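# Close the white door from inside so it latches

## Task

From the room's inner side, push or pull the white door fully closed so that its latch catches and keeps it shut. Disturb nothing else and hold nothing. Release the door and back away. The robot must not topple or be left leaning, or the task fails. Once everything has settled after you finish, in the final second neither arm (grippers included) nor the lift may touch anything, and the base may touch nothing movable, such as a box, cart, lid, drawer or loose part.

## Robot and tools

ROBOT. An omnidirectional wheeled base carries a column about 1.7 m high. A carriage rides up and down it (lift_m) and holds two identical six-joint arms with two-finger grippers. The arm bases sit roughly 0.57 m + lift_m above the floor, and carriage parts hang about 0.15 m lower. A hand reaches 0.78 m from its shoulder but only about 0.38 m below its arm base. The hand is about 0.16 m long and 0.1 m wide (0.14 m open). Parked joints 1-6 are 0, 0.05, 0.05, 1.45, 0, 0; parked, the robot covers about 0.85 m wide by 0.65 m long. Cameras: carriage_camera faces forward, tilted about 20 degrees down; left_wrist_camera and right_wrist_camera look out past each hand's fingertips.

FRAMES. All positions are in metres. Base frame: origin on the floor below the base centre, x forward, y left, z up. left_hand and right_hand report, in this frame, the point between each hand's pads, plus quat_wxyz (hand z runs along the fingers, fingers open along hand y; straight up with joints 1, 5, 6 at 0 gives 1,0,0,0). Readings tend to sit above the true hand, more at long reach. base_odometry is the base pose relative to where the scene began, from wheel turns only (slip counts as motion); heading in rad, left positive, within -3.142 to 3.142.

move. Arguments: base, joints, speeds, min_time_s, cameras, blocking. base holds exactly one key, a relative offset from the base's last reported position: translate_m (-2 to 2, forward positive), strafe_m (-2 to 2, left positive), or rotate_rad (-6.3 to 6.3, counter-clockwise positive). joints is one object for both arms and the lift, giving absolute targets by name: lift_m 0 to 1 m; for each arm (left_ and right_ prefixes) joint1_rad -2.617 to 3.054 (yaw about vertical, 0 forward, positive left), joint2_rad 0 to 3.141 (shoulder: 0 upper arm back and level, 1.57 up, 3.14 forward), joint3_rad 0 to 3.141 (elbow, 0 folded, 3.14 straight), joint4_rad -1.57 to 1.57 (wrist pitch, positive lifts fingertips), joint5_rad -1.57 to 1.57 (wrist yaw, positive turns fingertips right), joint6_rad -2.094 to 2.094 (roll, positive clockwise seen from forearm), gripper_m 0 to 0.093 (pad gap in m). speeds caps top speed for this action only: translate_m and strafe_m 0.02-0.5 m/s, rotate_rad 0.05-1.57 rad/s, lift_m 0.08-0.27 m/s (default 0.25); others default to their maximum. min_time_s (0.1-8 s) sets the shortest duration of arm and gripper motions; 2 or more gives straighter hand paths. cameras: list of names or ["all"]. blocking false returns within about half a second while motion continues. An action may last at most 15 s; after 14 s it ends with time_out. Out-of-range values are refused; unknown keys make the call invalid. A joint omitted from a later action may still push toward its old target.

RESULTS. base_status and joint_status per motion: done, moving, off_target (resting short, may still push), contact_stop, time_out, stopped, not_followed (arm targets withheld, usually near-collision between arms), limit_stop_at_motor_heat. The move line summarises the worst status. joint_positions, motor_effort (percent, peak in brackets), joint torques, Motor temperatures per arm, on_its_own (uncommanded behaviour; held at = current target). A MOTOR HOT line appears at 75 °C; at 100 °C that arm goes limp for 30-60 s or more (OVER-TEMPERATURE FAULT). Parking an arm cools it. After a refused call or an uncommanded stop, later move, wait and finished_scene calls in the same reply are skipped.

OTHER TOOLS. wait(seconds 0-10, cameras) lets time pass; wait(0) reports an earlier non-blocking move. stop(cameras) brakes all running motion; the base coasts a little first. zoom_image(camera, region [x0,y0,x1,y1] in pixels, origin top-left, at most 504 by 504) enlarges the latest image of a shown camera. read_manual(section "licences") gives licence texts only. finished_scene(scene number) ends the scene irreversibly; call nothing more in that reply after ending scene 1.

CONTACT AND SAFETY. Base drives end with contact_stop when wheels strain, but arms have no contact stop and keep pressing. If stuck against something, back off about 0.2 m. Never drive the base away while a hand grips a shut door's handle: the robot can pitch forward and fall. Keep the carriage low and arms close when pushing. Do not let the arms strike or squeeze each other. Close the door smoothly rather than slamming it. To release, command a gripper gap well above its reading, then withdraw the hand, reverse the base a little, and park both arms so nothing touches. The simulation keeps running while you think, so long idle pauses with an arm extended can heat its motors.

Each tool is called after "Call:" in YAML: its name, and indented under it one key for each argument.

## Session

Call:
move:

Scene clock: 0.00 s.
Joint torques (N m): no reading
Motor temperatures (°C): left_arm=[30 33 36 30 28 30 27] | right_arm=[31 32 33 28 29 29 31]
base_odometry: x=+0.000 y=+0.000 heading=+0.000
base_status: not commanded
joint_positions: lift_m=+0.300 left_joint1_rad=-0.004 left_joint2_rad=+0.043 left_joint3_rad=+0.038 left_joint4_rad=+1.478 left_joint5_rad=-0.003 left_joint6_rad=-0.042 left_gripper_m=+0.09396 right_joint1_rad=-0.020 right_joint2_rad=+0.054 right_joint3_rad=+0.039 right_joint4_rad=+1.497 right_joint5_rad=+0.020 right_joint6_rad=+0.048 right_gripper_m=+0.09396
joint_status: not commanded
motor_effort: lift_m=+18 drive_wheels=+0
left_hand: x=+0.2411 y=+0.2976 z=+1.3111 quat_wxyz=(+0.999, -0.002, +0.049, -0.023) (m; base frame)
right_hand: x=+0.2395 y=-0.3011 z=+1.3116 quat_wxyz=(+0.999, +0.011, +0.044, +0.013) (m; base frame)
pictures: carriage_camera, left_wrist_camera, right_wrist_camera
Images, in order (width x height): carriage_camera 672x504, left_wrist_camera 672x504, right_wrist_camera 672x504.

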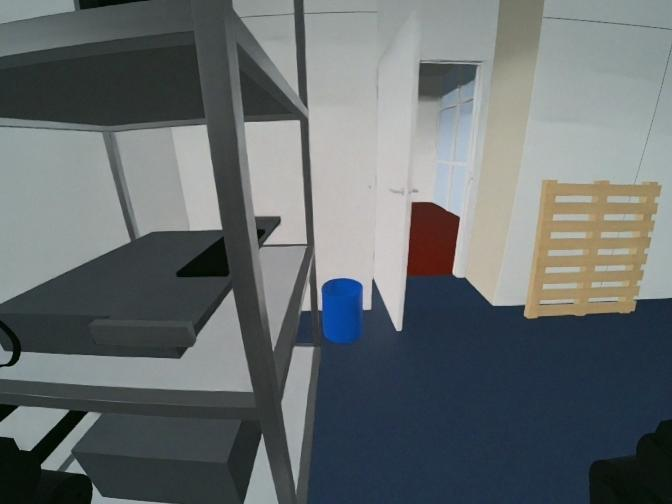

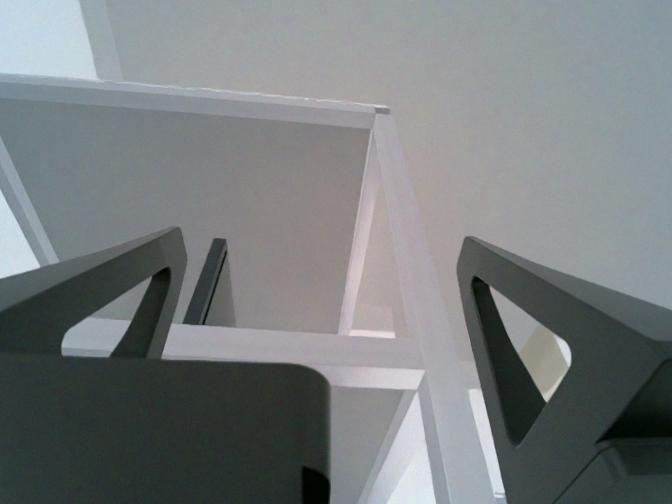

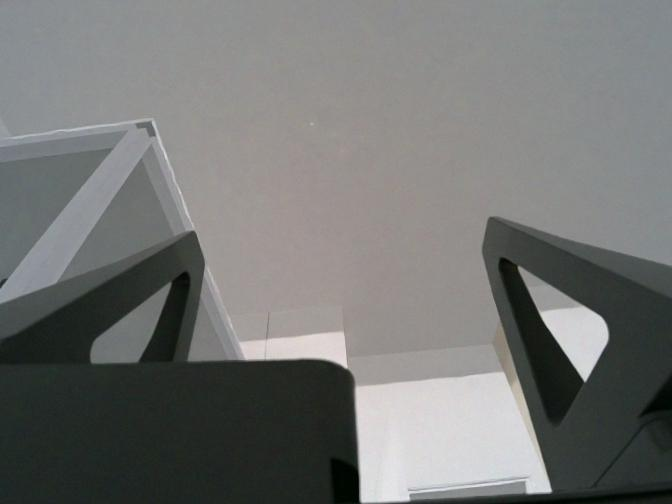

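Call:
move:
  base: {"strafe_m": -0.62}
  joints: {"lift_m": 0.0, "left_gripper_m": 0.0}
  cameras: ["carriage_camera"]

Call:
move:
  base: {"translate_m": 0.8}
  joints: {"left_joint2_rad": 2.0, "left_joint3_rad": 1.2, "left_joint4_rad": 0.8}
  min_time_s: 2
  cameras: ["carriage_camera"]

Scene clock: 21.17 s.
Joint torques (N m): left_arm=[-0.25 4.12 5.49 -0.17 0.12 0.05] | right_arm=[-0.17 3.95 5.78 -0.29 -0.1 -0.05]
move: done
base_odometry: x=-0.001 y=-0.620 heading=-0.001
base_status: done
joint_positions: lift_m=+0.000 left_joint1_rad=-0.003 left_joint2_rad=+0.043 left_joint3_rad=+0.038 left_joint4_rad=+1.478 left_joint5_rad=-0.003 left_joint6_rad=-0.042 left_gripper_m=+0.00066 right_joint1_rad=-0.020 right_joint2_rad=+0.054 right_joint3_rad=+0.039 right_joint4_rad=+1.497 right_joint5_rad=+0.020 right_joint6_rad=+0.048 right_gripper_m=+0.09396
joint_status: all done
motor_effort: lift_m=+18(19) drive_wheels=-2(20)
left_hand: x=+0.2411 y=+0.2976 z=+1.0110 quat_wxyz=(+0.999, -0.002, +0.049, -0.022) (m; base frame)
right_hand: x=+0.2395 y=-0.3011 z=+1.0115 quat_wxyz=(+0.999, +0.011, +0.044, +0.014) (m; base frame)
pictures: carriage_camera
Images, in order (width x height): carriage_camera 672x504.

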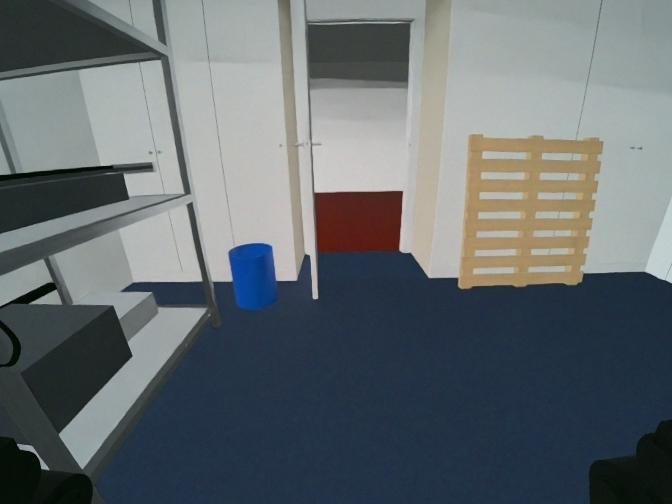

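Scene clock: 25.07 s.
Joint torques (N m): left_arm=[-0.23 -10.96 8.68 1.88 0.11 0.09] | right_arm=[-0.09 4 5.79 -0.24 -0.11 -0.05]
move: done
base_odometry: x=+0.799 y=-0.621 heading=-0.001
base_status: done
joint_positions: lift_m=+0.000 left_joint1_rad=-0.003 left_joint2_rad=+1.994 left_joint3_rad=+1.175 left_joint4_rad=+0.807 left_joint5_rad=-0.003 left_joint6_rad=-0.042 left_gripper_m=+0.00066 right_joint1_rad=-0.020 right_joint2_rad=+0.054 right_joint3_rad=+0.039 right_joint4_rad=+1.497 right_joint5_rad=+0.020 right_joint6_rad=+0.048 right_gripper_m=+0.09396
joint_status: all done
motor_effort: lift_m=+18(19) drive_wheels=+0(16)
left_hand: x=+0.8028 y=+0.2957 z=+0.7938 quat_wxyz=(+0.703, -0.015, +0.711, -0.015) (m; base frame)
right_hand: x=+0.2396 y=-0.3011 z=+1.0116 quat_wxyz=(+0.999, +0.011, +0.045, +0.014) (m; base frame)
pictures: carriage_camera
Images, in order (width x height): carriage_camera 672x504.

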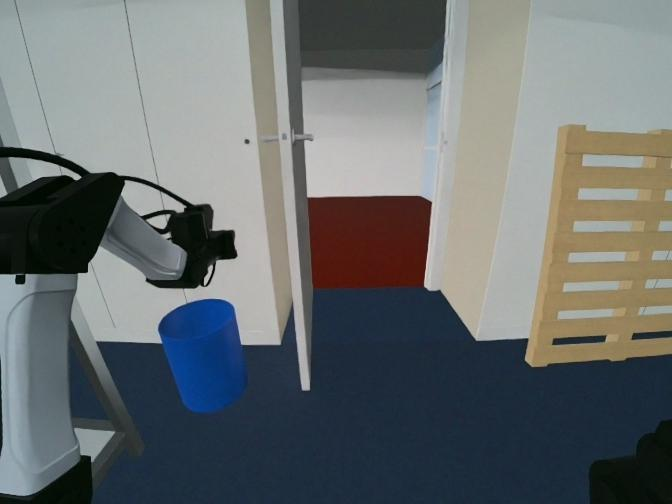

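Call:
move:
  base: {"rotate_rad": 0.02}

Call:
move:
  base: {"translate_m": 0.43}

Call:
move:
  base: {"strafe_m": -0.265}
  speeds: {"strafe_m": 0.2}

Call:
move:
  base: {"translate_m": 0.5}
  joints: {"left_joint1_rad": -0.8}
  speeds: {"translate_m": 0.18}
  min_time_s: 3
  cameras: ["carriage_camera"]

Scene clock: 37.23 s.
Joint torques (N m): left_arm=[-0.42 -11 8.7 1.9 0.08 0.08] | right_arm=[-0.13 3.97 5.74 -0.28 -0.09 -0.05]
Motor temperatures (°C): left_arm=[30 38 40 34 28 30 27] | right_arm=[31 33 35 29 29 29 31]
move: done
base_odometry: x=+0.799 y=-0.621 heading=+0.018
base_status: done
joint_positions: lift_m=+0.000 left_joint1_rad=-0.001 left_joint2_rad=+1.994 left_joint3_rad=+1.175 left_joint4_rad=+0.807 left_joint5_rad=-0.003 left_joint6_rad=-0.042 left_gripper_m=+0.00066 right_joint1_rad=-0.020 right_joint2_rad=+0.054 right_joint3_rad=+0.039 right_joint4_rad=+1.497 right_joint5_rad=+0.020 right_joint6_rad=+0.048 right_gripper_m=+0.09396
joint_status: not commanded
motor_effort: lift_m=+18(18) drive_wheels=-4(8)
left_hand: x=+0.8028 y=+0.2969 z=+0.7938 quat_wxyz=(+0.703, -0.015, +0.711, -0.014) (m; base frame)
right_hand: x=+0.2396 y=-0.3011 z=+1.0116 quat_wxyz=(+0.999, +0.011, +0.045, +0.014) (m; base frame)
pictures: none

Scene clock: 40.13 s.
Joint torques (N m): left_arm=[-0.31 -10.86 8.49 1.91 0.11 0.05] | right_arm=[-0.14 3.93 5.75 -0.28 -0.11 -0.06]
move: done
base_odometry: x=+1.229 y=-0.613 heading=+0.019
base_status: done
joint_positions: lift_m=+0.000 left_joint1_rad=-0.001 left_joint2_rad=+1.994 left_joint3_rad=+1.175 left_joint4_rad=+0.804 left_joint5_rad=-0.003 left_joint6_rad=-0.042 left_gripper_m=+0.00066 right_joint1_rad=-0.020 right_joint2_rad=+0.054 right_joint3_rad=+0.039 right_joint4_rad=+1.496 right_joint5_rad=+0.020 right_joint6_rad=+0.048 right_gripper_m=+0.09396
joint_status: not commanded
motor_effort: lift_m=+18(19) drive_wheels=-3(19)
left_hand: x=+0.8027 y=+0.2969 z=+0.7932 quat_wxyz=(+0.702, -0.015, +0.712, -0.014) (m; base frame)
right_hand: x=+0.2397 y=-0.3011 z=+1.0115 quat_wxyz=(+0.999, +0.011, +0.045, +0.014) (m; base frame)
pictures: none

Scene clock: 42.53 s.
Joint torques (N m): left_arm=[-0.02 -11.1 8.76 1.91 0.24 -0.03] | right_arm=[-0.13 3.95 5.91 -0.31 -0.09 -0.05]
move: done
base_odometry: x=+1.235 y=-0.878 heading=+0.019
base_status: done
joint_positions: lift_m=+0.000 left_joint1_rad=-0.005 left_joint2_rad=+1.994 left_joint3_rad=+1.175 left_joint4_rad=+0.804 left_joint5_rad=-0.016 left_joint6_rad=-0.037 left_gripper_m=+0.00065 right_joint1_rad=-0.020 right_joint2_rad=+0.054 right_joint3_rad=+0.039 right_joint4_rad=+1.496 right_joint5_rad=+0.020 right_joint6_rad=+0.048 right_gripper_m=+0.09396
joint_status: not commanded
motor_effort: lift_m=+18(18) drive_wheels=+0(14)
left_hand: x=+0.8027 y=+0.2969 z=+0.7932 quat_wxyz=(+0.702, -0.017, +0.712, -0.009) (m; base frame)
right_hand: x=+0.2397 y=-0.3011 z=+1.0115 quat_wxyz=(+0.999, +0.011, +0.045, +0.014) (m; base frame)
pictures: none

Scene clock: 46.40 s.
Joint torques (N m): left_arm=[-0.64 -11.11 8.54 1.93 0.24 0.04] | right_arm=[-0.14 3.99 5.86 -0.27 -0.09 -0.04]
move: done
base_odometry: x=+1.735 y=-0.869 heading=+0.019
base_status: done
joint_positions: lift_m=+0.000 left_joint1_rad=-0.793 left_joint2_rad=+1.994 left_joint3_rad=+1.176 left_joint4_rad=+0.803 left_joint5_rad=-0.016 left_joint6_rad=-0.040 left_gripper_m=+0.00065 right_joint1_rad=-0.020 right_joint2_rad=+0.054 right_joint3_rad=+0.039 right_joint4_rad=+1.496 right_joint5_rad=+0.020 right_joint6_rad=+0.048 right_gripper_m=+0.09396
joint_status: all done
motor_effort: lift_m=+18(19) drive_wheels=+0(11)
left_hand: x=+0.6294 y=-0.1196 z=+0.7930 quat_wxyz=(+0.644, +0.257, +0.665, -0.279) (m; base frame)
right_hand: x=+0.2397 y=-0.3011 z=+1.0115 quat_wxyz=(+0.999, +0.011, +0.045, +0.014) (m; base frame)
pictures: carriage_camera
Images, in order (width x height): carriage_camera 672x504.

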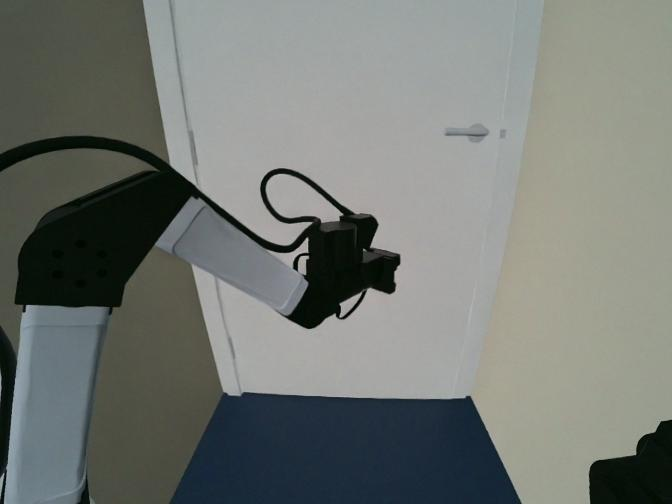

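Call:
move:
  base: {"translate_m": 0.36}
  joints: {"left_joint1_rad": -0.93}
  speeds: {"translate_m": 0.2}
  min_time_s: 1.5
  cameras: ["carriage_camera"]

Call:
move:
  base: {"translate_m": 0.09}
  speeds: {"translate_m": 0.06}
  cameras: ["carriage_camera"]

Scene clock: 59.37 s.
Joint torques (N m): left_arm=[-0.44 -10.8 8.58 1.94 0.19 0.02] | right_arm=[-0.13 3.97 5.78 -0.29 -0.09 -0.04]
move: done
base_odometry: x=+2.095 y=-0.862 heading=+0.018
base_status: done
joint_positions: lift_m=+0.000 left_joint1_rad=-0.923 left_joint2_rad=+1.994 left_joint3_rad=+1.176 left_joint4_rad=+0.803 left_joint5_rad=-0.011 left_joint6_rad=-0.040 left_gripper_m=+0.00065 right_joint1_rad=-0.020 right_joint2_rad=+0.054 right_joint3_rad=+0.039 right_joint4_rad=+1.496 right_joint5_rad=+0.020 right_joint6_rad=+0.048 right_gripper_m=+0.09396
joint_status: all done
motor_effort: lift_m=+18(19) drive_wheels=-2(12)
left_hand: x=+0.5712 y=-0.1703 z=+0.7930 quat_wxyz=(+0.623, +0.301, +0.646, -0.322) (m; base frame)
right_hand: x=+0.2397 y=-0.3011 z=+1.0115 quat_wxyz=(+0.999, +0.011, +0.045, +0.014) (m; base frame)
pictures: carriage_camera
Images, in order (width x height): carriage_camera 672x504.

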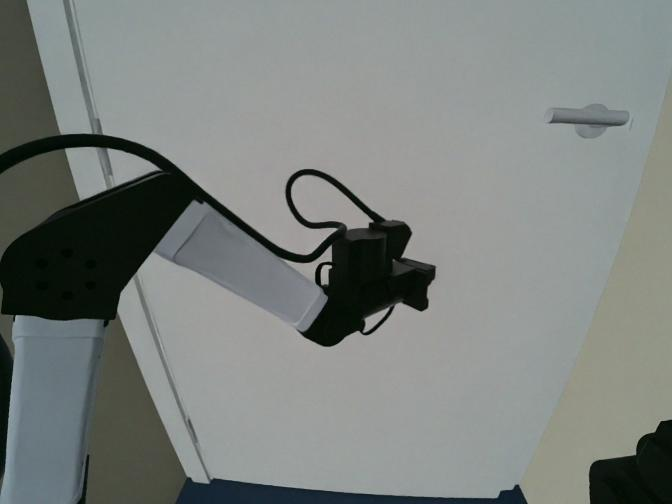

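Scene clock: 61.40 s.
Joint torques (N m): left_arm=[6.42 -11.17 8.72 2.06 -1.26 0.23] | right_arm=[-0.17 4.03 5.83 -0.31 -0.1 -0.05]
move: done
base_odometry: x=+2.184 y=-0.861 heading=+0.018
base_status: done
joint_positions: lift_m=+0.000 left_joint1_rad=-1.016 left_joint2_rad=+1.994 left_joint3_rad=+1.176 left_joint4_rad=+0.789 left_joint5_rad=+0.113 left_joint6_rad=-0.055 left_gripper_m=+0.00064 right_joint1_rad=-0.020 right_joint2_rad=+0.054 right_joint3_rad=+0.039 right_joint4_rad=+1.496 right_joint5_rad=+0.020 right_joint6_rad=+0.048 right_gripper_m=+0.09396
joint_status: not commanded
motor_effort: lift_m=+18(18) drive_wheels=+6(12)
left_hand: x=+0.5075 y=-0.2116 z=+0.7895 quat_wxyz=(+0.577, +0.366, +0.617, -0.390) (m; base frame)
right_hand: x=+0.2397 y=-0.3011 z=+1.0115 quat_wxyz=(+0.999, +0.011, +0.045, +0.014) (m; base frame)
pictures: carriage_camera
Images, in order (width x height): carriage_camera 672x504.

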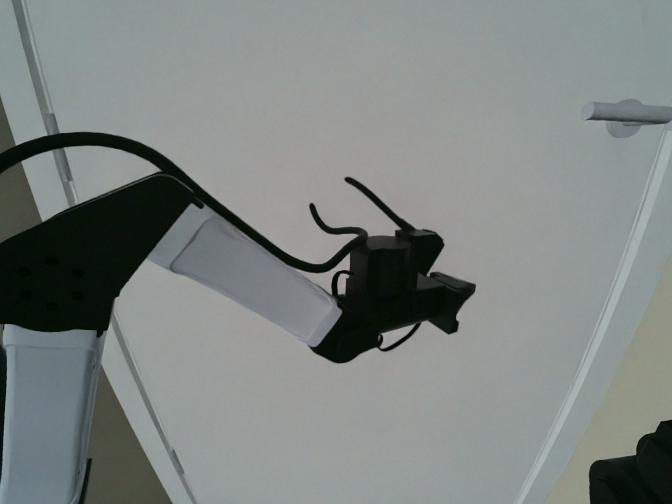

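Push a bit more as before, then retreat and check.

Call:
move:
  base: {"translate_m": 0.045}
  joints: {"left_joint1_rad": -0.88}
  speeds: {"translate_m": 0.05}
  min_time_s: 1
  cameras: ["carriage_camera"]

Call:
move:
  base: {"translate_m": -0.3}
  speeds: {"translate_m": 0.15}
  cameras: ["carriage_camera"]

Call:
zoom_image:
  camera: "carriage_camera"
  region: [430, 50, 652, 250]

Scene clock: 68.33 s.
Joint torques (N m): left_arm=[14.82 -10.78 9.57 1.9 -3.37 -0.6] | right_arm=[-0.18 3.95 5.72 -0.29 -0.09 -0.05]
move: off_target
base_odometry: x=+2.229 y=-0.860 heading=+0.018
base_status: done
joint_positions: lift_m=+0.000 left_joint1_rad=-1.074 left_joint2_rad=+1.994 left_joint3_rad=+1.165 left_joint4_rad=+0.801 left_joint5_rad=+0.300 left_joint6_rad=+0.018 left_gripper_m=+0.00064 right_joint1_rad=-0.020 right_joint2_rad=+0.054 right_joint3_rad=+0.039 right_joint4_rad=+1.496 right_joint5_rad=+0.020 right_joint6_rad=+0.048 right_gripper_m=+0.09396
joint_status: left_joint1_rad off_target (ended at -1.074, target -0.880)
motor_effort: lift_m=+18(18) drive_wheels=+10(16)
left_hand: x=+0.4458 y=-0.2356 z=+0.7878 quat_wxyz=(+0.541, +0.457, +0.552, -0.440) (m; base frame)
right_hand: x=+0.2397 y=-0.3011 z=+1.0115 quat_wxyz=(+0.999, +0.011, +0.045, +0.014) (m; base frame)
pictures: carriage_camera
Images, in order (width x height): carriage_camera 672x504.

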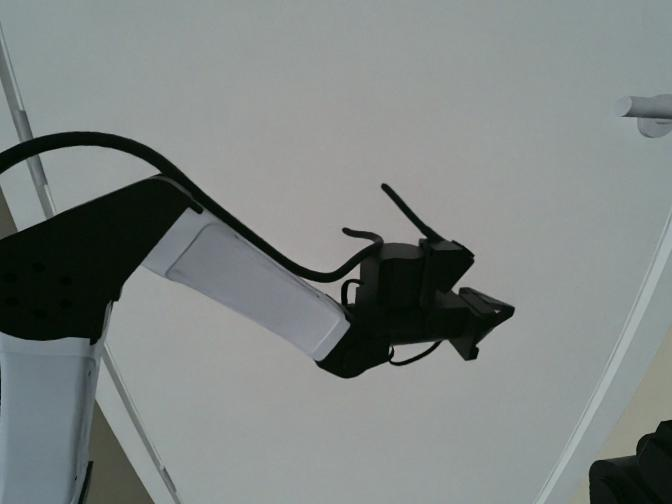

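Scene clock: 71.30 s.
Joint torques (N m): left_arm=[-0.03 -10.93 8.85 1.96 -0.05 0.02] | right_arm=[-0.17 3.99 5.76 -0.28 -0.1 -0.05]
move: done
base_odometry: x=+1.929 y=-0.866 heading=+0.018
base_status: done
joint_positions: lift_m=+0.000 left_joint1_rad=-0.881 left_joint2_rad=+1.994 left_joint3_rad=+1.174 left_joint4_rad=+0.801 left_joint5_rad=+0.012 left_joint6_rad=-0.040 left_gripper_m=+0.00064 right_joint1_rad=-0.020 right_joint2_rad=+0.054 right_joint3_rad=+0.039 right_joint4_rad=+1.496 right_joint5_rad=+0.020 right_joint6_rad=+0.048 right_gripper_m=+0.09396
joint_status: not commanded
on_its_own: left_joint1_rad moved +0.192 to your old target -0.880
motor_effort: lift_m=+18(19) drive_wheels=+0(10)
left_hand: x=+0.5872 y=-0.1574 z=+0.7916 quat_wxyz=(+0.625, +0.295, +0.650, -0.315) (m; base frame)
right_hand: x=+0.2397 y=-0.3011 z=+1.0115 quat_wxyz=(+0.999, +0.011, +0.045, +0.014) (m; base frame)
pictures: carriage_camera
Images, in order (width x height): carriage_camera 672x504.

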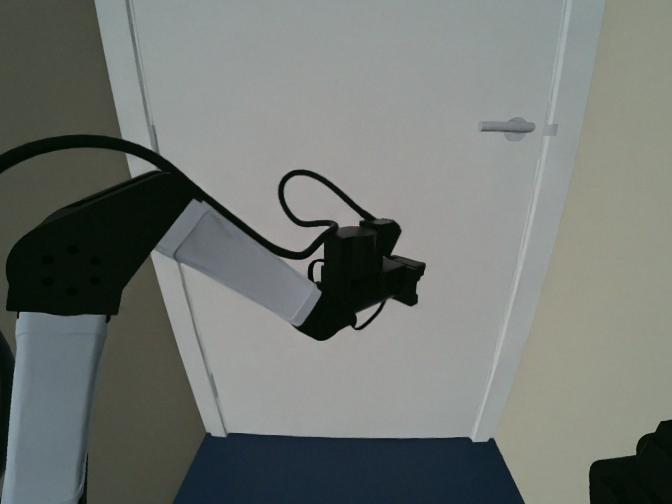

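Scaled by 2.270 from the camera's 672x504 image, which has a finer 960x720 frame.

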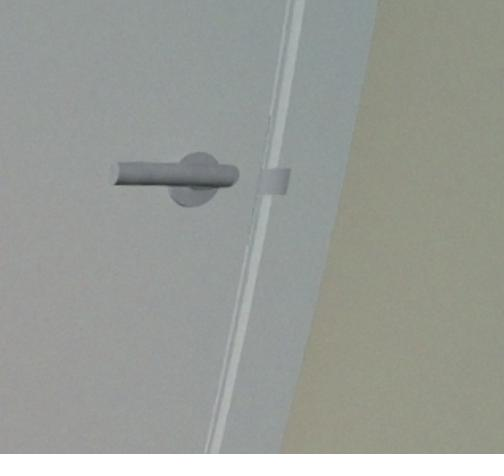

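Call:
move:
  base: {"translate_m": -0.3}
  cameras: []

Call:
finished_scene:
  scene: 2

Scene clock: 78.60 s.
Joint torques (N m): left_arm=[0.18 -11 8.65 1.95 -0.07 0.02] | right_arm=[-0.16 3.99 5.82 -0.33 -0.11 -0.06]
Motor temperatures (°C): left_arm=[32 43 43 39 29 30 28] | right_arm=[30 34 35 29 29 29 31]
move: done
base_odometry: x=+1.629 y=-0.871 heading=+0.018
base_status: done
joint_positions: lift_m=+0.000 left_joint1_rad=-0.882 left_joint2_rad=+1.994 left_joint3_rad=+1.174 left_joint4_rad=+0.801 left_joint5_rad=+0.010 left_joint6_rad=-0.040 left_gripper_m=+0.00064 right_joint1_rad=-0.020 right_joint2_rad=+0.054 right_joint3_rad=+0.039 right_joint4_rad=+1.497 right_joint5_rad=+0.020 right_joint6_rad=+0.048 right_gripper_m=+0.09396
joint_status: not commanded
motor_effort: lift_m=+18(18) drive_wheels=+0(15)
left_hand: x=+0.5871 y=-0.1574 z=+0.7916 quat_wxyz=(+0.626, +0.295, +0.650, -0.314) (m; base frame)
right_hand: x=+0.2395 y=-0.3011 z=+1.0116 quat_wxyz=(+0.999, +0.011, +0.044, +0.014) (m; base frame)
pictures: none
No camera images: "cameras" was empty.

The scene is finished: the task was done.


## Next scene

The same job, from a new start.

Call:
move:

Scene clock: 0.00 s.
Joint torques (N m): no reading
Motor temperatures (°C): left_arm=[30 32 34 29 28 30 27] | right_arm=[30 31 32 28 29 29 31]
base_odometry: x=+0.000 y=+0.000 heading=+0.000
base_status: not commanded
joint_positions: lift_m=+0.300 left_joint1_rad=-0.008 left_joint2_rad=+0.051 left_joint3_rad=+0.041 left_joint4_rad=+1.440 left_joint5_rad=+0.011 left_joint6_rad=+0.011 left_gripper_m=+0.09396 right_joint1_rad=+0.018 right_joint2_rad=+0.067 right_joint3_rad=+0.063 right_joint4_rad=+1.446 right_joint5_rad=+0.039 right_joint6_rad=-0.006 right_gripper_m=+0.09396
joint_status: not commanded
motor_effort: lift_m=+18 drive_wheels=+1
left_hand: x=+0.2522 y=+0.2949 z=+1.3106 quat_wxyz=(+0.997, +0.006, +0.071, +0.001) (m; base frame)
right_hand: x=+0.2488 y=-0.3033 z=+1.3166 quat_wxyz=(+0.998, +0.018, +0.064, +0.005) (m; base frame)
pictures: carriage_camera, left_wrist_camera, right_wrist_camera
Images, in order (width x height): carriage_camera 672x504, left_wrist_camera 672x504, right_wrist_camera 672x504.

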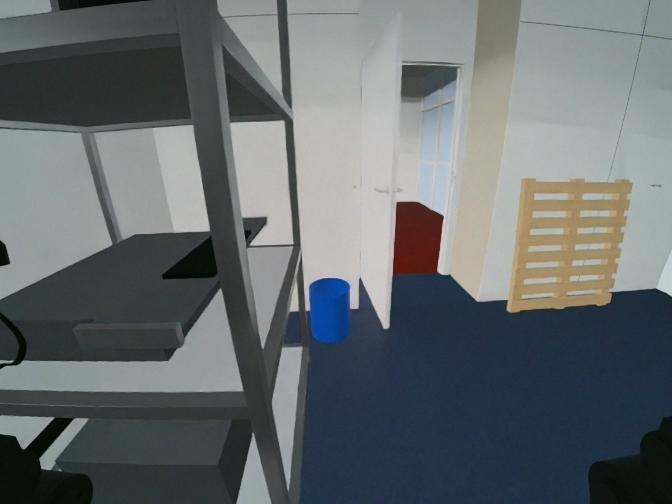

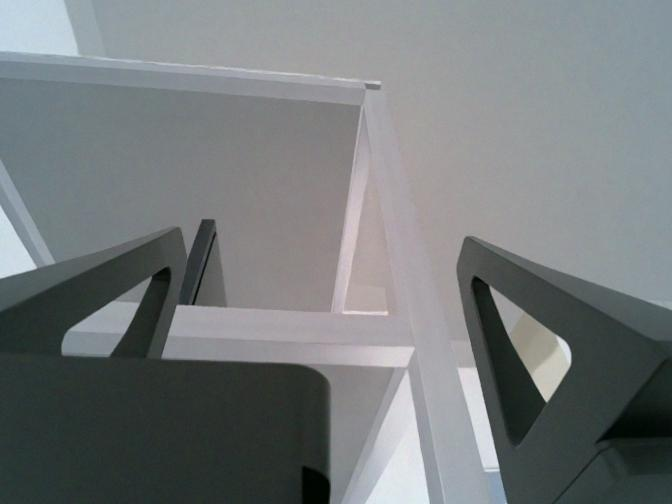

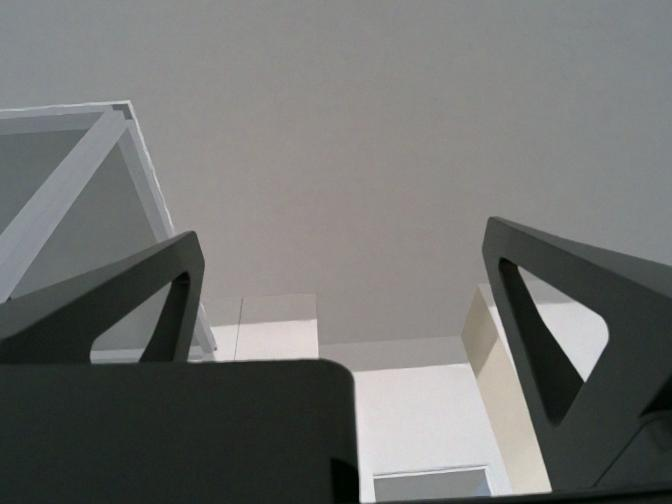

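Call:
move:
  base: {"rotate_rad": 0.05}
  joints: {"lift_m": 0.0, "left_gripper_m": 0.0}
  speeds: {"lift_m": 0.27}
  cameras: []
  blocking: false

Call:
move:
  base: {"strafe_m": -0.58}
  cameras: []

Call:
move:
  base: {"translate_m": 0.86}
  joints: {"left_joint2_rad": 2.0, "left_joint3_rad": 1.2, "left_joint4_rad": 0.8}
  min_time_s: 2
  cameras: ["carriage_camera"]

Scene clock: 22.20 s.
Joint torques (N m): left_arm=[-0.02 3.92 5.56 -0.1 0.1 0.05] | right_arm=[-0.06 4.05 6 -0.17 -0.07 -0.05]
move: moving
base_odometry: x=+0.000 y=+0.000 heading=+0.050
base_status: rotate_rad moving
joint_positions: lift_m=+0.199 left_joint1_rad=-0.008 left_joint2_rad=+0.051 left_joint3_rad=+0.041 left_joint4_rad=+1.440 left_joint5_rad=+0.011 left_joint6_rad=+0.011 left_gripper_m=+0.00076 right_joint1_rad=+0.018 right_joint2_rad=+0.067 right_joint3_rad=+0.063 right_joint4_rad=+1.446 right_joint5_rad=+0.039 right_joint6_rad=-0.006 right_gripper_m=+0.09396
joint_status: lift_m moving; left_gripper_m moving
motor_effort: lift_m=+16(17) drive_wheels=-3(7)
left_hand: x=+0.2522 y=+0.2949 z=+1.2092 quat_wxyz=(+0.997, +0.006, +0.071, +0.001) (m; base frame)
right_hand: x=+0.2488 y=-0.3033 z=+1.2152 quat_wxyz=(+0.998, +0.018, +0.064, +0.005) (m; base frame)
pictures: none
No camera images: "cameras" was empty.

Scene clock: 25.53 s.
Joint torques (N m): left_arm=[-0.21 3.95 5.53 -0.09 0.08 0.03] | right_arm=[-0.25 3.88 6.09 -0.21 -0.08 -0.05]
earlier move: done
move: done
base_odometry: x=+0.028 y=-0.579 heading=+0.049
base_status: done
joint_positions: lift_m=+0.000 left_joint1_rad=-0.007 left_joint2_rad=+0.051 left_joint3_rad=+0.041 left_joint4_rad=+1.440 left_joint5_rad=+0.011 left_joint6_rad=+0.011 left_gripper_m=+0.00066 right_joint1_rad=+0.019 right_joint2_rad=+0.067 right_joint3_rad=+0.063 right_joint4_rad=+1.446 right_joint5_rad=+0.039 right_joint6_rad=-0.006 right_gripper_m=+0.09396
joint_status: all done
motor_effort: lift_m=+19(19) drive_wheels=-2(18)
left_hand: x=+0.2522 y=+0.2949 z=+1.0105 quat_wxyz=(+0.997, +0.006, +0.071, +0.001) (m; base frame)
right_hand: x=+0.2488 y=-0.3032 z=+1.0165 quat_wxyz=(+0.998, +0.018, +0.064, +0.005) (m; base frame)
pictures: none
No camera images: "cameras" was empty.

Scene clock: 29.53 s.
Joint torques (N m): left_arm=[-0.03 -10.91 8.7 1.93 0.09 0.06] | right_arm=[-0.2 3.85 6.05 -0.19 -0.1 -0.07]
move: done
base_odometry: x=+0.887 y=-0.537 heading=+0.049
base_status: done
joint_positions: lift_m=+0.000 left_joint1_rad=-0.007 left_joint2_rad=+1.996 left_joint3_rad=+1.174 left_joint4_rad=+0.804 left_joint5_rad=+0.011 left_joint6_rad=+0.011 left_gripper_m=+0.00066 right_joint1_rad=+0.019 right_joint2_rad=+0.067 right_joint3_rad=+0.063 right_joint4_rad=+1.445 right_joint5_rad=+0.039 right_joint6_rad=-0.006 right_gripper_m=+0.09396
joint_status: all done
motor_effort: lift_m=+18(19) drive_wheels=-2(16)
left_hand: x=+0.8027 y=+0.2908 z=+0.7918 quat_wxyz=(+0.701, +0.011, +0.713, -0.003) (m; base frame)
right_hand: x=+0.2491 y=-0.3032 z=+1.0165 quat_wxyz=(+0.998, +0.018, +0.065, +0.005) (m; base frame)
pictures: carriage_camera
Images, in order (width x height): carriage_camera 672x504.

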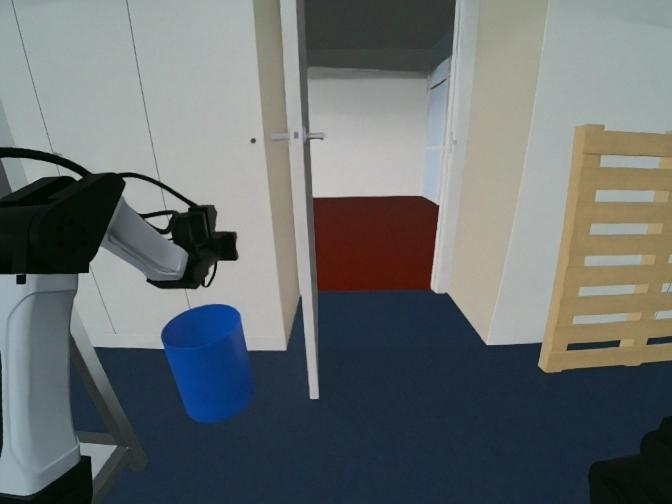

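Call:
move:
  base: {"translate_m": 0.4}
  cameras: []

Call:
move:
  base: {"strafe_m": -0.285}
  speeds: {"strafe_m": 0.2}
  cameras: []

Call:
move:
  base: {"translate_m": 0.5}
  joints: {"left_joint1_rad": -0.8}
  speeds: {"translate_m": 0.18}
  min_time_s: 3
  cameras: []

Call:
move:
  base: {"translate_m": 0.36}
  joints: {"left_joint1_rad": -0.93}
  speeds: {"translate_m": 0.2}
  min_time_s: 1.5
  cameras: ["carriage_camera"]

Scene clock: 46.13 s.
Joint torques (N m): left_arm=[-0.17 -10.96 8.69 2 0.11 0.05] | right_arm=[-0.14 3.89 6.13 -0.17 -0.11 -0.07]
Motor temperatures (°C): left_arm=[30 39 38 35 28 30 28] | right_arm=[30 32 33 28 29 29 31]
move: done
base_odometry: x=+1.287 y=-0.518 heading=+0.049
base_status: done
joint_positions: lift_m=+0.000 left_joint1_rad=-0.007 left_joint2_rad=+1.996 left_joint3_rad=+1.174 left_joint4_rad=+0.801 left_joint5_rad=+0.011 left_joint6_rad=+0.011 left_gripper_m=+0.00066 right_joint1_rad=+0.019 right_joint2_rad=+0.067 right_joint3_rad=+0.063 right_joint4_rad=+1.445 right_joint5_rad=+0.039 right_joint6_rad=-0.006 right_gripper_m=+0.09396
joint_status: not commanded
motor_effort: lift_m=+18(18) drive_wheels=-1(15)
left_hand: x=+0.8027 y=+0.2908 z=+0.7910 quat_wxyz=(+0.700, +0.011, +0.714, -0.003) (m; base frame)
right_hand: x=+0.2493 y=-0.3032 z=+1.0165 quat_wxyz=(+0.998, +0.018, +0.065, +0.005) (m; base frame)
pictures: none
No camera images: "cameras" was empty.

Scene clock: 48.63 s.
Joint torques (N m): left_arm=[0.08 -10.93 8.59 2 0.27 0.08] | right_arm=[-0.05 3.82 6.04 -0.17 -0.1 -0.05]
move: done
base_odometry: x=+1.301 y=-0.803 heading=+0.049
base_status: done
joint_positions: lift_m=+0.000 left_joint1_rad=-0.010 left_joint2_rad=+1.996 left_joint3_rad=+1.174 left_joint4_rad=+0.801 left_joint5_rad=-0.003 left_joint6_rad=+0.008 left_gripper_m=+0.00065 right_joint1_rad=+0.019 right_joint2_rad=+0.067 right_joint3_rad=+0.063 right_joint4_rad=+1.445 right_joint5_rad=+0.039 right_joint6_rad=-0.006 right_gripper_m=+0.09396
joint_status: not commanded
motor_effort: lift_m=+18(18) drive_wheels=+0(13)
left_hand: x=+0.8027 y=+0.2919 z=+0.7909 quat_wxyz=(+0.700, +0.005, +0.714, +0.000) (m; base frame)
right_hand: x=+0.2493 y=-0.3032 z=+1.0165 quat_wxyz=(+0.998, +0.018, +0.065, +0.005) (m; base frame)
pictures: none
No camera images: "cameras" was empty.

Scene clock: 52.53 s.
Joint torques (N m): left_arm=[-0.61 -10.97 8.69 1.99 0.26 0.09] | right_arm=[-0.17 3.81 6.06 -0.2 -0.09 -0.06]
move: done
base_odometry: x=+1.800 y=-0.779 heading=+0.048
base_status: done
joint_positions: lift_m=+0.000 left_joint1_rad=-0.794 left_joint2_rad=+1.996 left_joint3_rad=+1.174 left_joint4_rad=+0.799 left_joint5_rad=-0.002 left_joint6_rad=+0.008 left_gripper_m=+0.00064 right_joint1_rad=+0.019 right_joint2_rad=+0.067 right_joint3_rad=+0.063 right_joint4_rad=+1.445 right_joint5_rad=+0.039 right_joint6_rad=-0.006 right_gripper_m=+0.09396
joint_status: all done
motor_effort: lift_m=+18(18) drive_wheels=-1(13)
left_hand: x=+0.6274 y=-0.1215 z=+0.7906 quat_wxyz=(+0.646, +0.278, +0.659, -0.267) (m; base frame)
right_hand: x=+0.2493 y=-0.3032 z=+1.0165 quat_wxyz=(+0.998, +0.018, +0.065, +0.005) (m; base frame)
pictures: none
No camera images: "cameras" was empty.

Scene clock: 55.43 s.
Joint torques (N m): left_arm=[-0.64 -10.81 8.76 1.98 0.28 0.08] | right_arm=[-0.14 3.85 6.05 -0.19 -0.09 -0.05]
move: done
base_odometry: x=+2.160 y=-0.762 heading=+0.048
base_status: done
joint_positions: lift_m=+0.000 left_joint1_rad=-0.923 left_joint2_rad=+1.996 left_joint3_rad=+1.174 left_joint4_rad=+0.799 left_joint5_rad=-0.002 left_joint6_rad=+0.008 left_gripper_m=+0.00064 right_joint1_rad=+0.019 right_joint2_rad=+0.067 right_joint3_rad=+0.063 right_joint4_rad=+1.445 right_joint5_rad=+0.039 right_joint6_rad=-0.006 right_gripper_m=+0.09396
joint_status: all done
motor_effort: lift_m=+18(19) drive_wheels=-1(13)
left_hand: x=+0.5699 y=-0.1712 z=+0.7906 quat_wxyz=(+0.628, +0.320, +0.639, -0.308) (m; base frame)
right_hand: x=+0.2492 y=-0.3032 z=+1.0165 quat_wxyz=(+0.998, +0.018, +0.065, +0.005) (m; base frame)
pictures: carriage_camera
Images, in order (width x height): carriage_camera 672x504.

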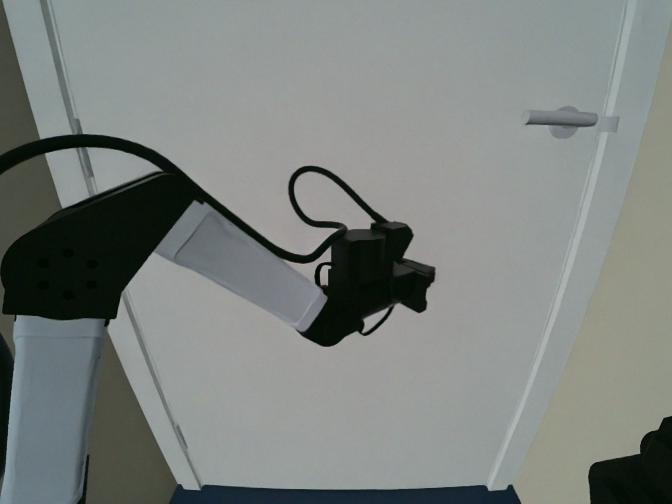

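Call:
move:
  base: {"translate_m": 0.09}
  speeds: {"translate_m": 0.06}
  cameras: []

Call:
move:
  base: {"translate_m": 0.045}
  joints: {"left_joint1_rad": -0.88}
  speeds: {"translate_m": 0.05}
  min_time_s: 1
  cameras: []

Call:
move:
  base: {"translate_m": -0.35}
  speeds: {"translate_m": 0.2}
  cameras: ["carriage_camera"]

Call:
zoom_image:
  camera: "carriage_camera"
  region: [420, 50, 642, 250]

Scene clock: 64.63 s.
Joint torques (N m): left_arm=[7.27 -10.85 8.77 2.25 -1.61 0.3] | right_arm=[-0.24 3.86 6.02 -0.15 -0.1 -0.04]
move: done
base_odometry: x=+2.250 y=-0.758 heading=+0.048
base_status: done
joint_positions: lift_m=+0.000 left_joint1_rad=-1.027 left_joint2_rad=+1.996 left_joint3_rad=+1.174 left_joint4_rad=+0.775 left_joint5_rad=+0.155 left_joint6_rad=-0.010 left_gripper_m=+0.00064 right_joint1_rad=+0.019 right_joint2_rad=+0.067 right_joint3_rad=+0.063 right_joint4_rad=+1.445 right_joint5_rad=+0.039 right_joint6_rad=-0.006 right_gripper_m=+0.09396
joint_status: not commanded
motor_effort: lift_m=+18(18) drive_wheels=+7(11)
left_hand: x=+0.4950 y=-0.2176 z=+0.7846 quat_wxyz=(+0.570, +0.398, +0.604, -0.390) (m; base frame)
right_hand: x=+0.2492 y=-0.3032 z=+1.0165 quat_wxyz=(+0.998, +0.018, +0.065, +0.005) (m; base frame)
pictures: none
No camera images: "cameras" was empty.

Scene clock: 66.03 s.
Joint torques (N m): left_arm=[15.49 -10.58 9.36 2.17 -3.62 -0.22] | right_arm=[-0.18 3.88 6.08 -0.18 -0.11 -0.04]
move: off_target
base_odometry: x=+2.295 y=-0.756 heading=+0.047
base_status: done
joint_positions: lift_m=+0.000 left_joint1_rad=-1.083 left_joint2_rad=+1.993 left_joint3_rad=+1.166 left_joint4_rad=+0.775 left_joint5_rad=+0.335 left_joint6_rad=+0.035 left_gripper_m=+0.00064 right_joint1_rad=+0.019 right_joint2_rad=+0.067 right_joint3_rad=+0.063 right_joint4_rad=+1.445 right_joint5_rad=+0.039 right_joint6_rad=-0.006 right_gripper_m=+0.09396
joint_status: left_joint1_rad off_target (ended at -1.083, target -0.880)
motor_effort: lift_m=+18(18) drive_wheels=+10(17)
left_hand: x=+0.4346 y=-0.2388 z=+0.7827 quat_wxyz=(+0.527, +0.477, +0.545, -0.444) (m; base frame)
right_hand: x=+0.2491 y=-0.3032 z=+1.0165 quat_wxyz=(+0.998, +0.018, +0.065, +0.005) (m; base frame)
pictures: none
No camera images: "cameras" was empty.

Scene clock: 68.87 s.
Joint torques (N m): left_arm=[-0.03 -10.71 8.81 2.21 -0.05 0.07] | right_arm=[-0.08 3.9 6.06 -0.19 -0.08 -0.05]
move: done
base_odometry: x=+1.945 y=-0.772 heading=+0.047
base_status: done
joint_positions: lift_m=+0.000 left_joint1_rad=-0.880 left_joint2_rad=+1.993 left_joint3_rad=+1.173 left_joint4_rad=+0.781 left_joint5_rad=+0.026 left_joint6_rad=+0.008 left_gripper_m=+0.00064 right_joint1_rad=+0.019 right_joint2_rad=+0.067 right_joint3_rad=+0.063 right_joint4_rad=+1.445 right_joint5_rad=+0.039 right_joint6_rad=-0.006 right_gripper_m=+0.09396
joint_status: not commanded
on_its_own: left_joint1_rad moved +0.204 to your old target -0.880
motor_effort: lift_m=+18(18) drive_wheels=+2(12)
left_hand: x=+0.5859 y=-0.1580 z=+0.7868 quat_wxyz=(+0.624, +0.318, +0.647, -0.301) (m; base frame)
right_hand: x=+0.2491 y=-0.3032 z=+1.0165 quat_wxyz=(+0.998, +0.018, +0.065, +0.005) (m; base frame)
pictures: carriage_camera
Images, in order (width x height): carriage_camera 672x504.

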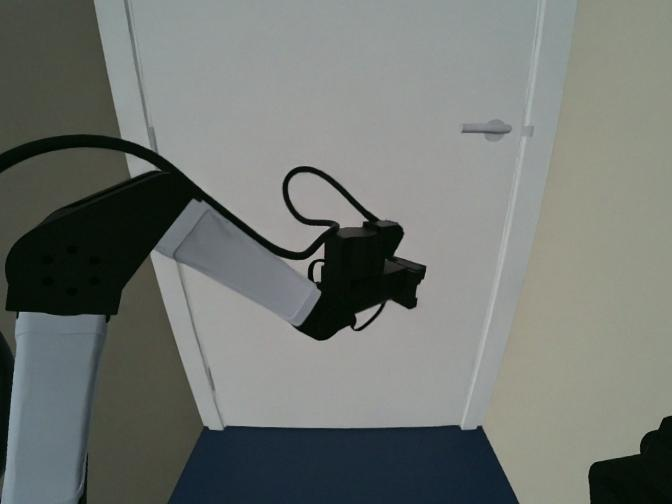

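Scaled by 2.270 from the camera's 672x504 image, which has a finer 960x720 frame.

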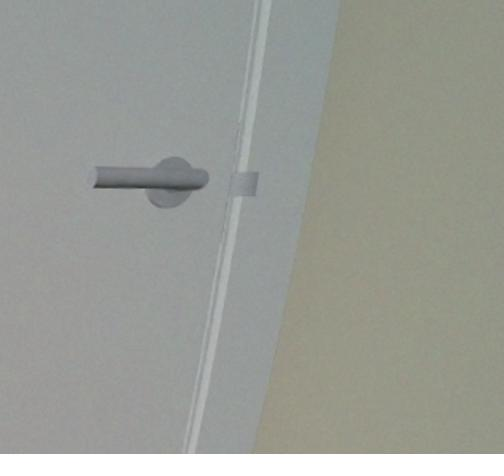

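Call:
move:
  base: {"translate_m": -0.3}
  cameras: []

Call:
finished_scene:
  scene: 3

Scene clock: 74.60 s.
Joint torques (N m): left_arm=[-0.06 -10.66 8.85 2.11 -0.08 0.07] | right_arm=[-0.14 3.79 5.96 -0.24 -0.09 -0.04]
move: done
base_odometry: x=+1.645 y=-0.787 heading=+0.047
base_status: done
joint_positions: lift_m=+0.000 left_joint1_rad=-0.881 left_joint2_rad=+1.993 left_joint3_rad=+1.173 left_joint4_rad=+0.783 left_joint5_rad=+0.024 left_joint6_rad=+0.008 left_gripper_m=+0.00064 right_joint1_rad=+0.019 right_joint2_rad=+0.067 right_joint3_rad=+0.063 right_joint4_rad=+1.446 right_joint5_rad=+0.039 right_joint6_rad=-0.006 right_gripper_m=+0.09396
joint_status: not commanded
motor_effort: lift_m=+18(18) drive_wheels=+2(16)
left_hand: x=+0.5854 y=-0.1583 z=+0.7874 quat_wxyz=(+0.625, +0.317, +0.647, -0.301) (m; base frame)
right_hand: x=+0.2489 y=-0.3032 z=+1.0165 quat_wxyz=(+0.998, +0.018, +0.065, +0.005) (m; base frame)
pictures: none
No camera images: "cameras" was empty.

The scene is finished: the task was done.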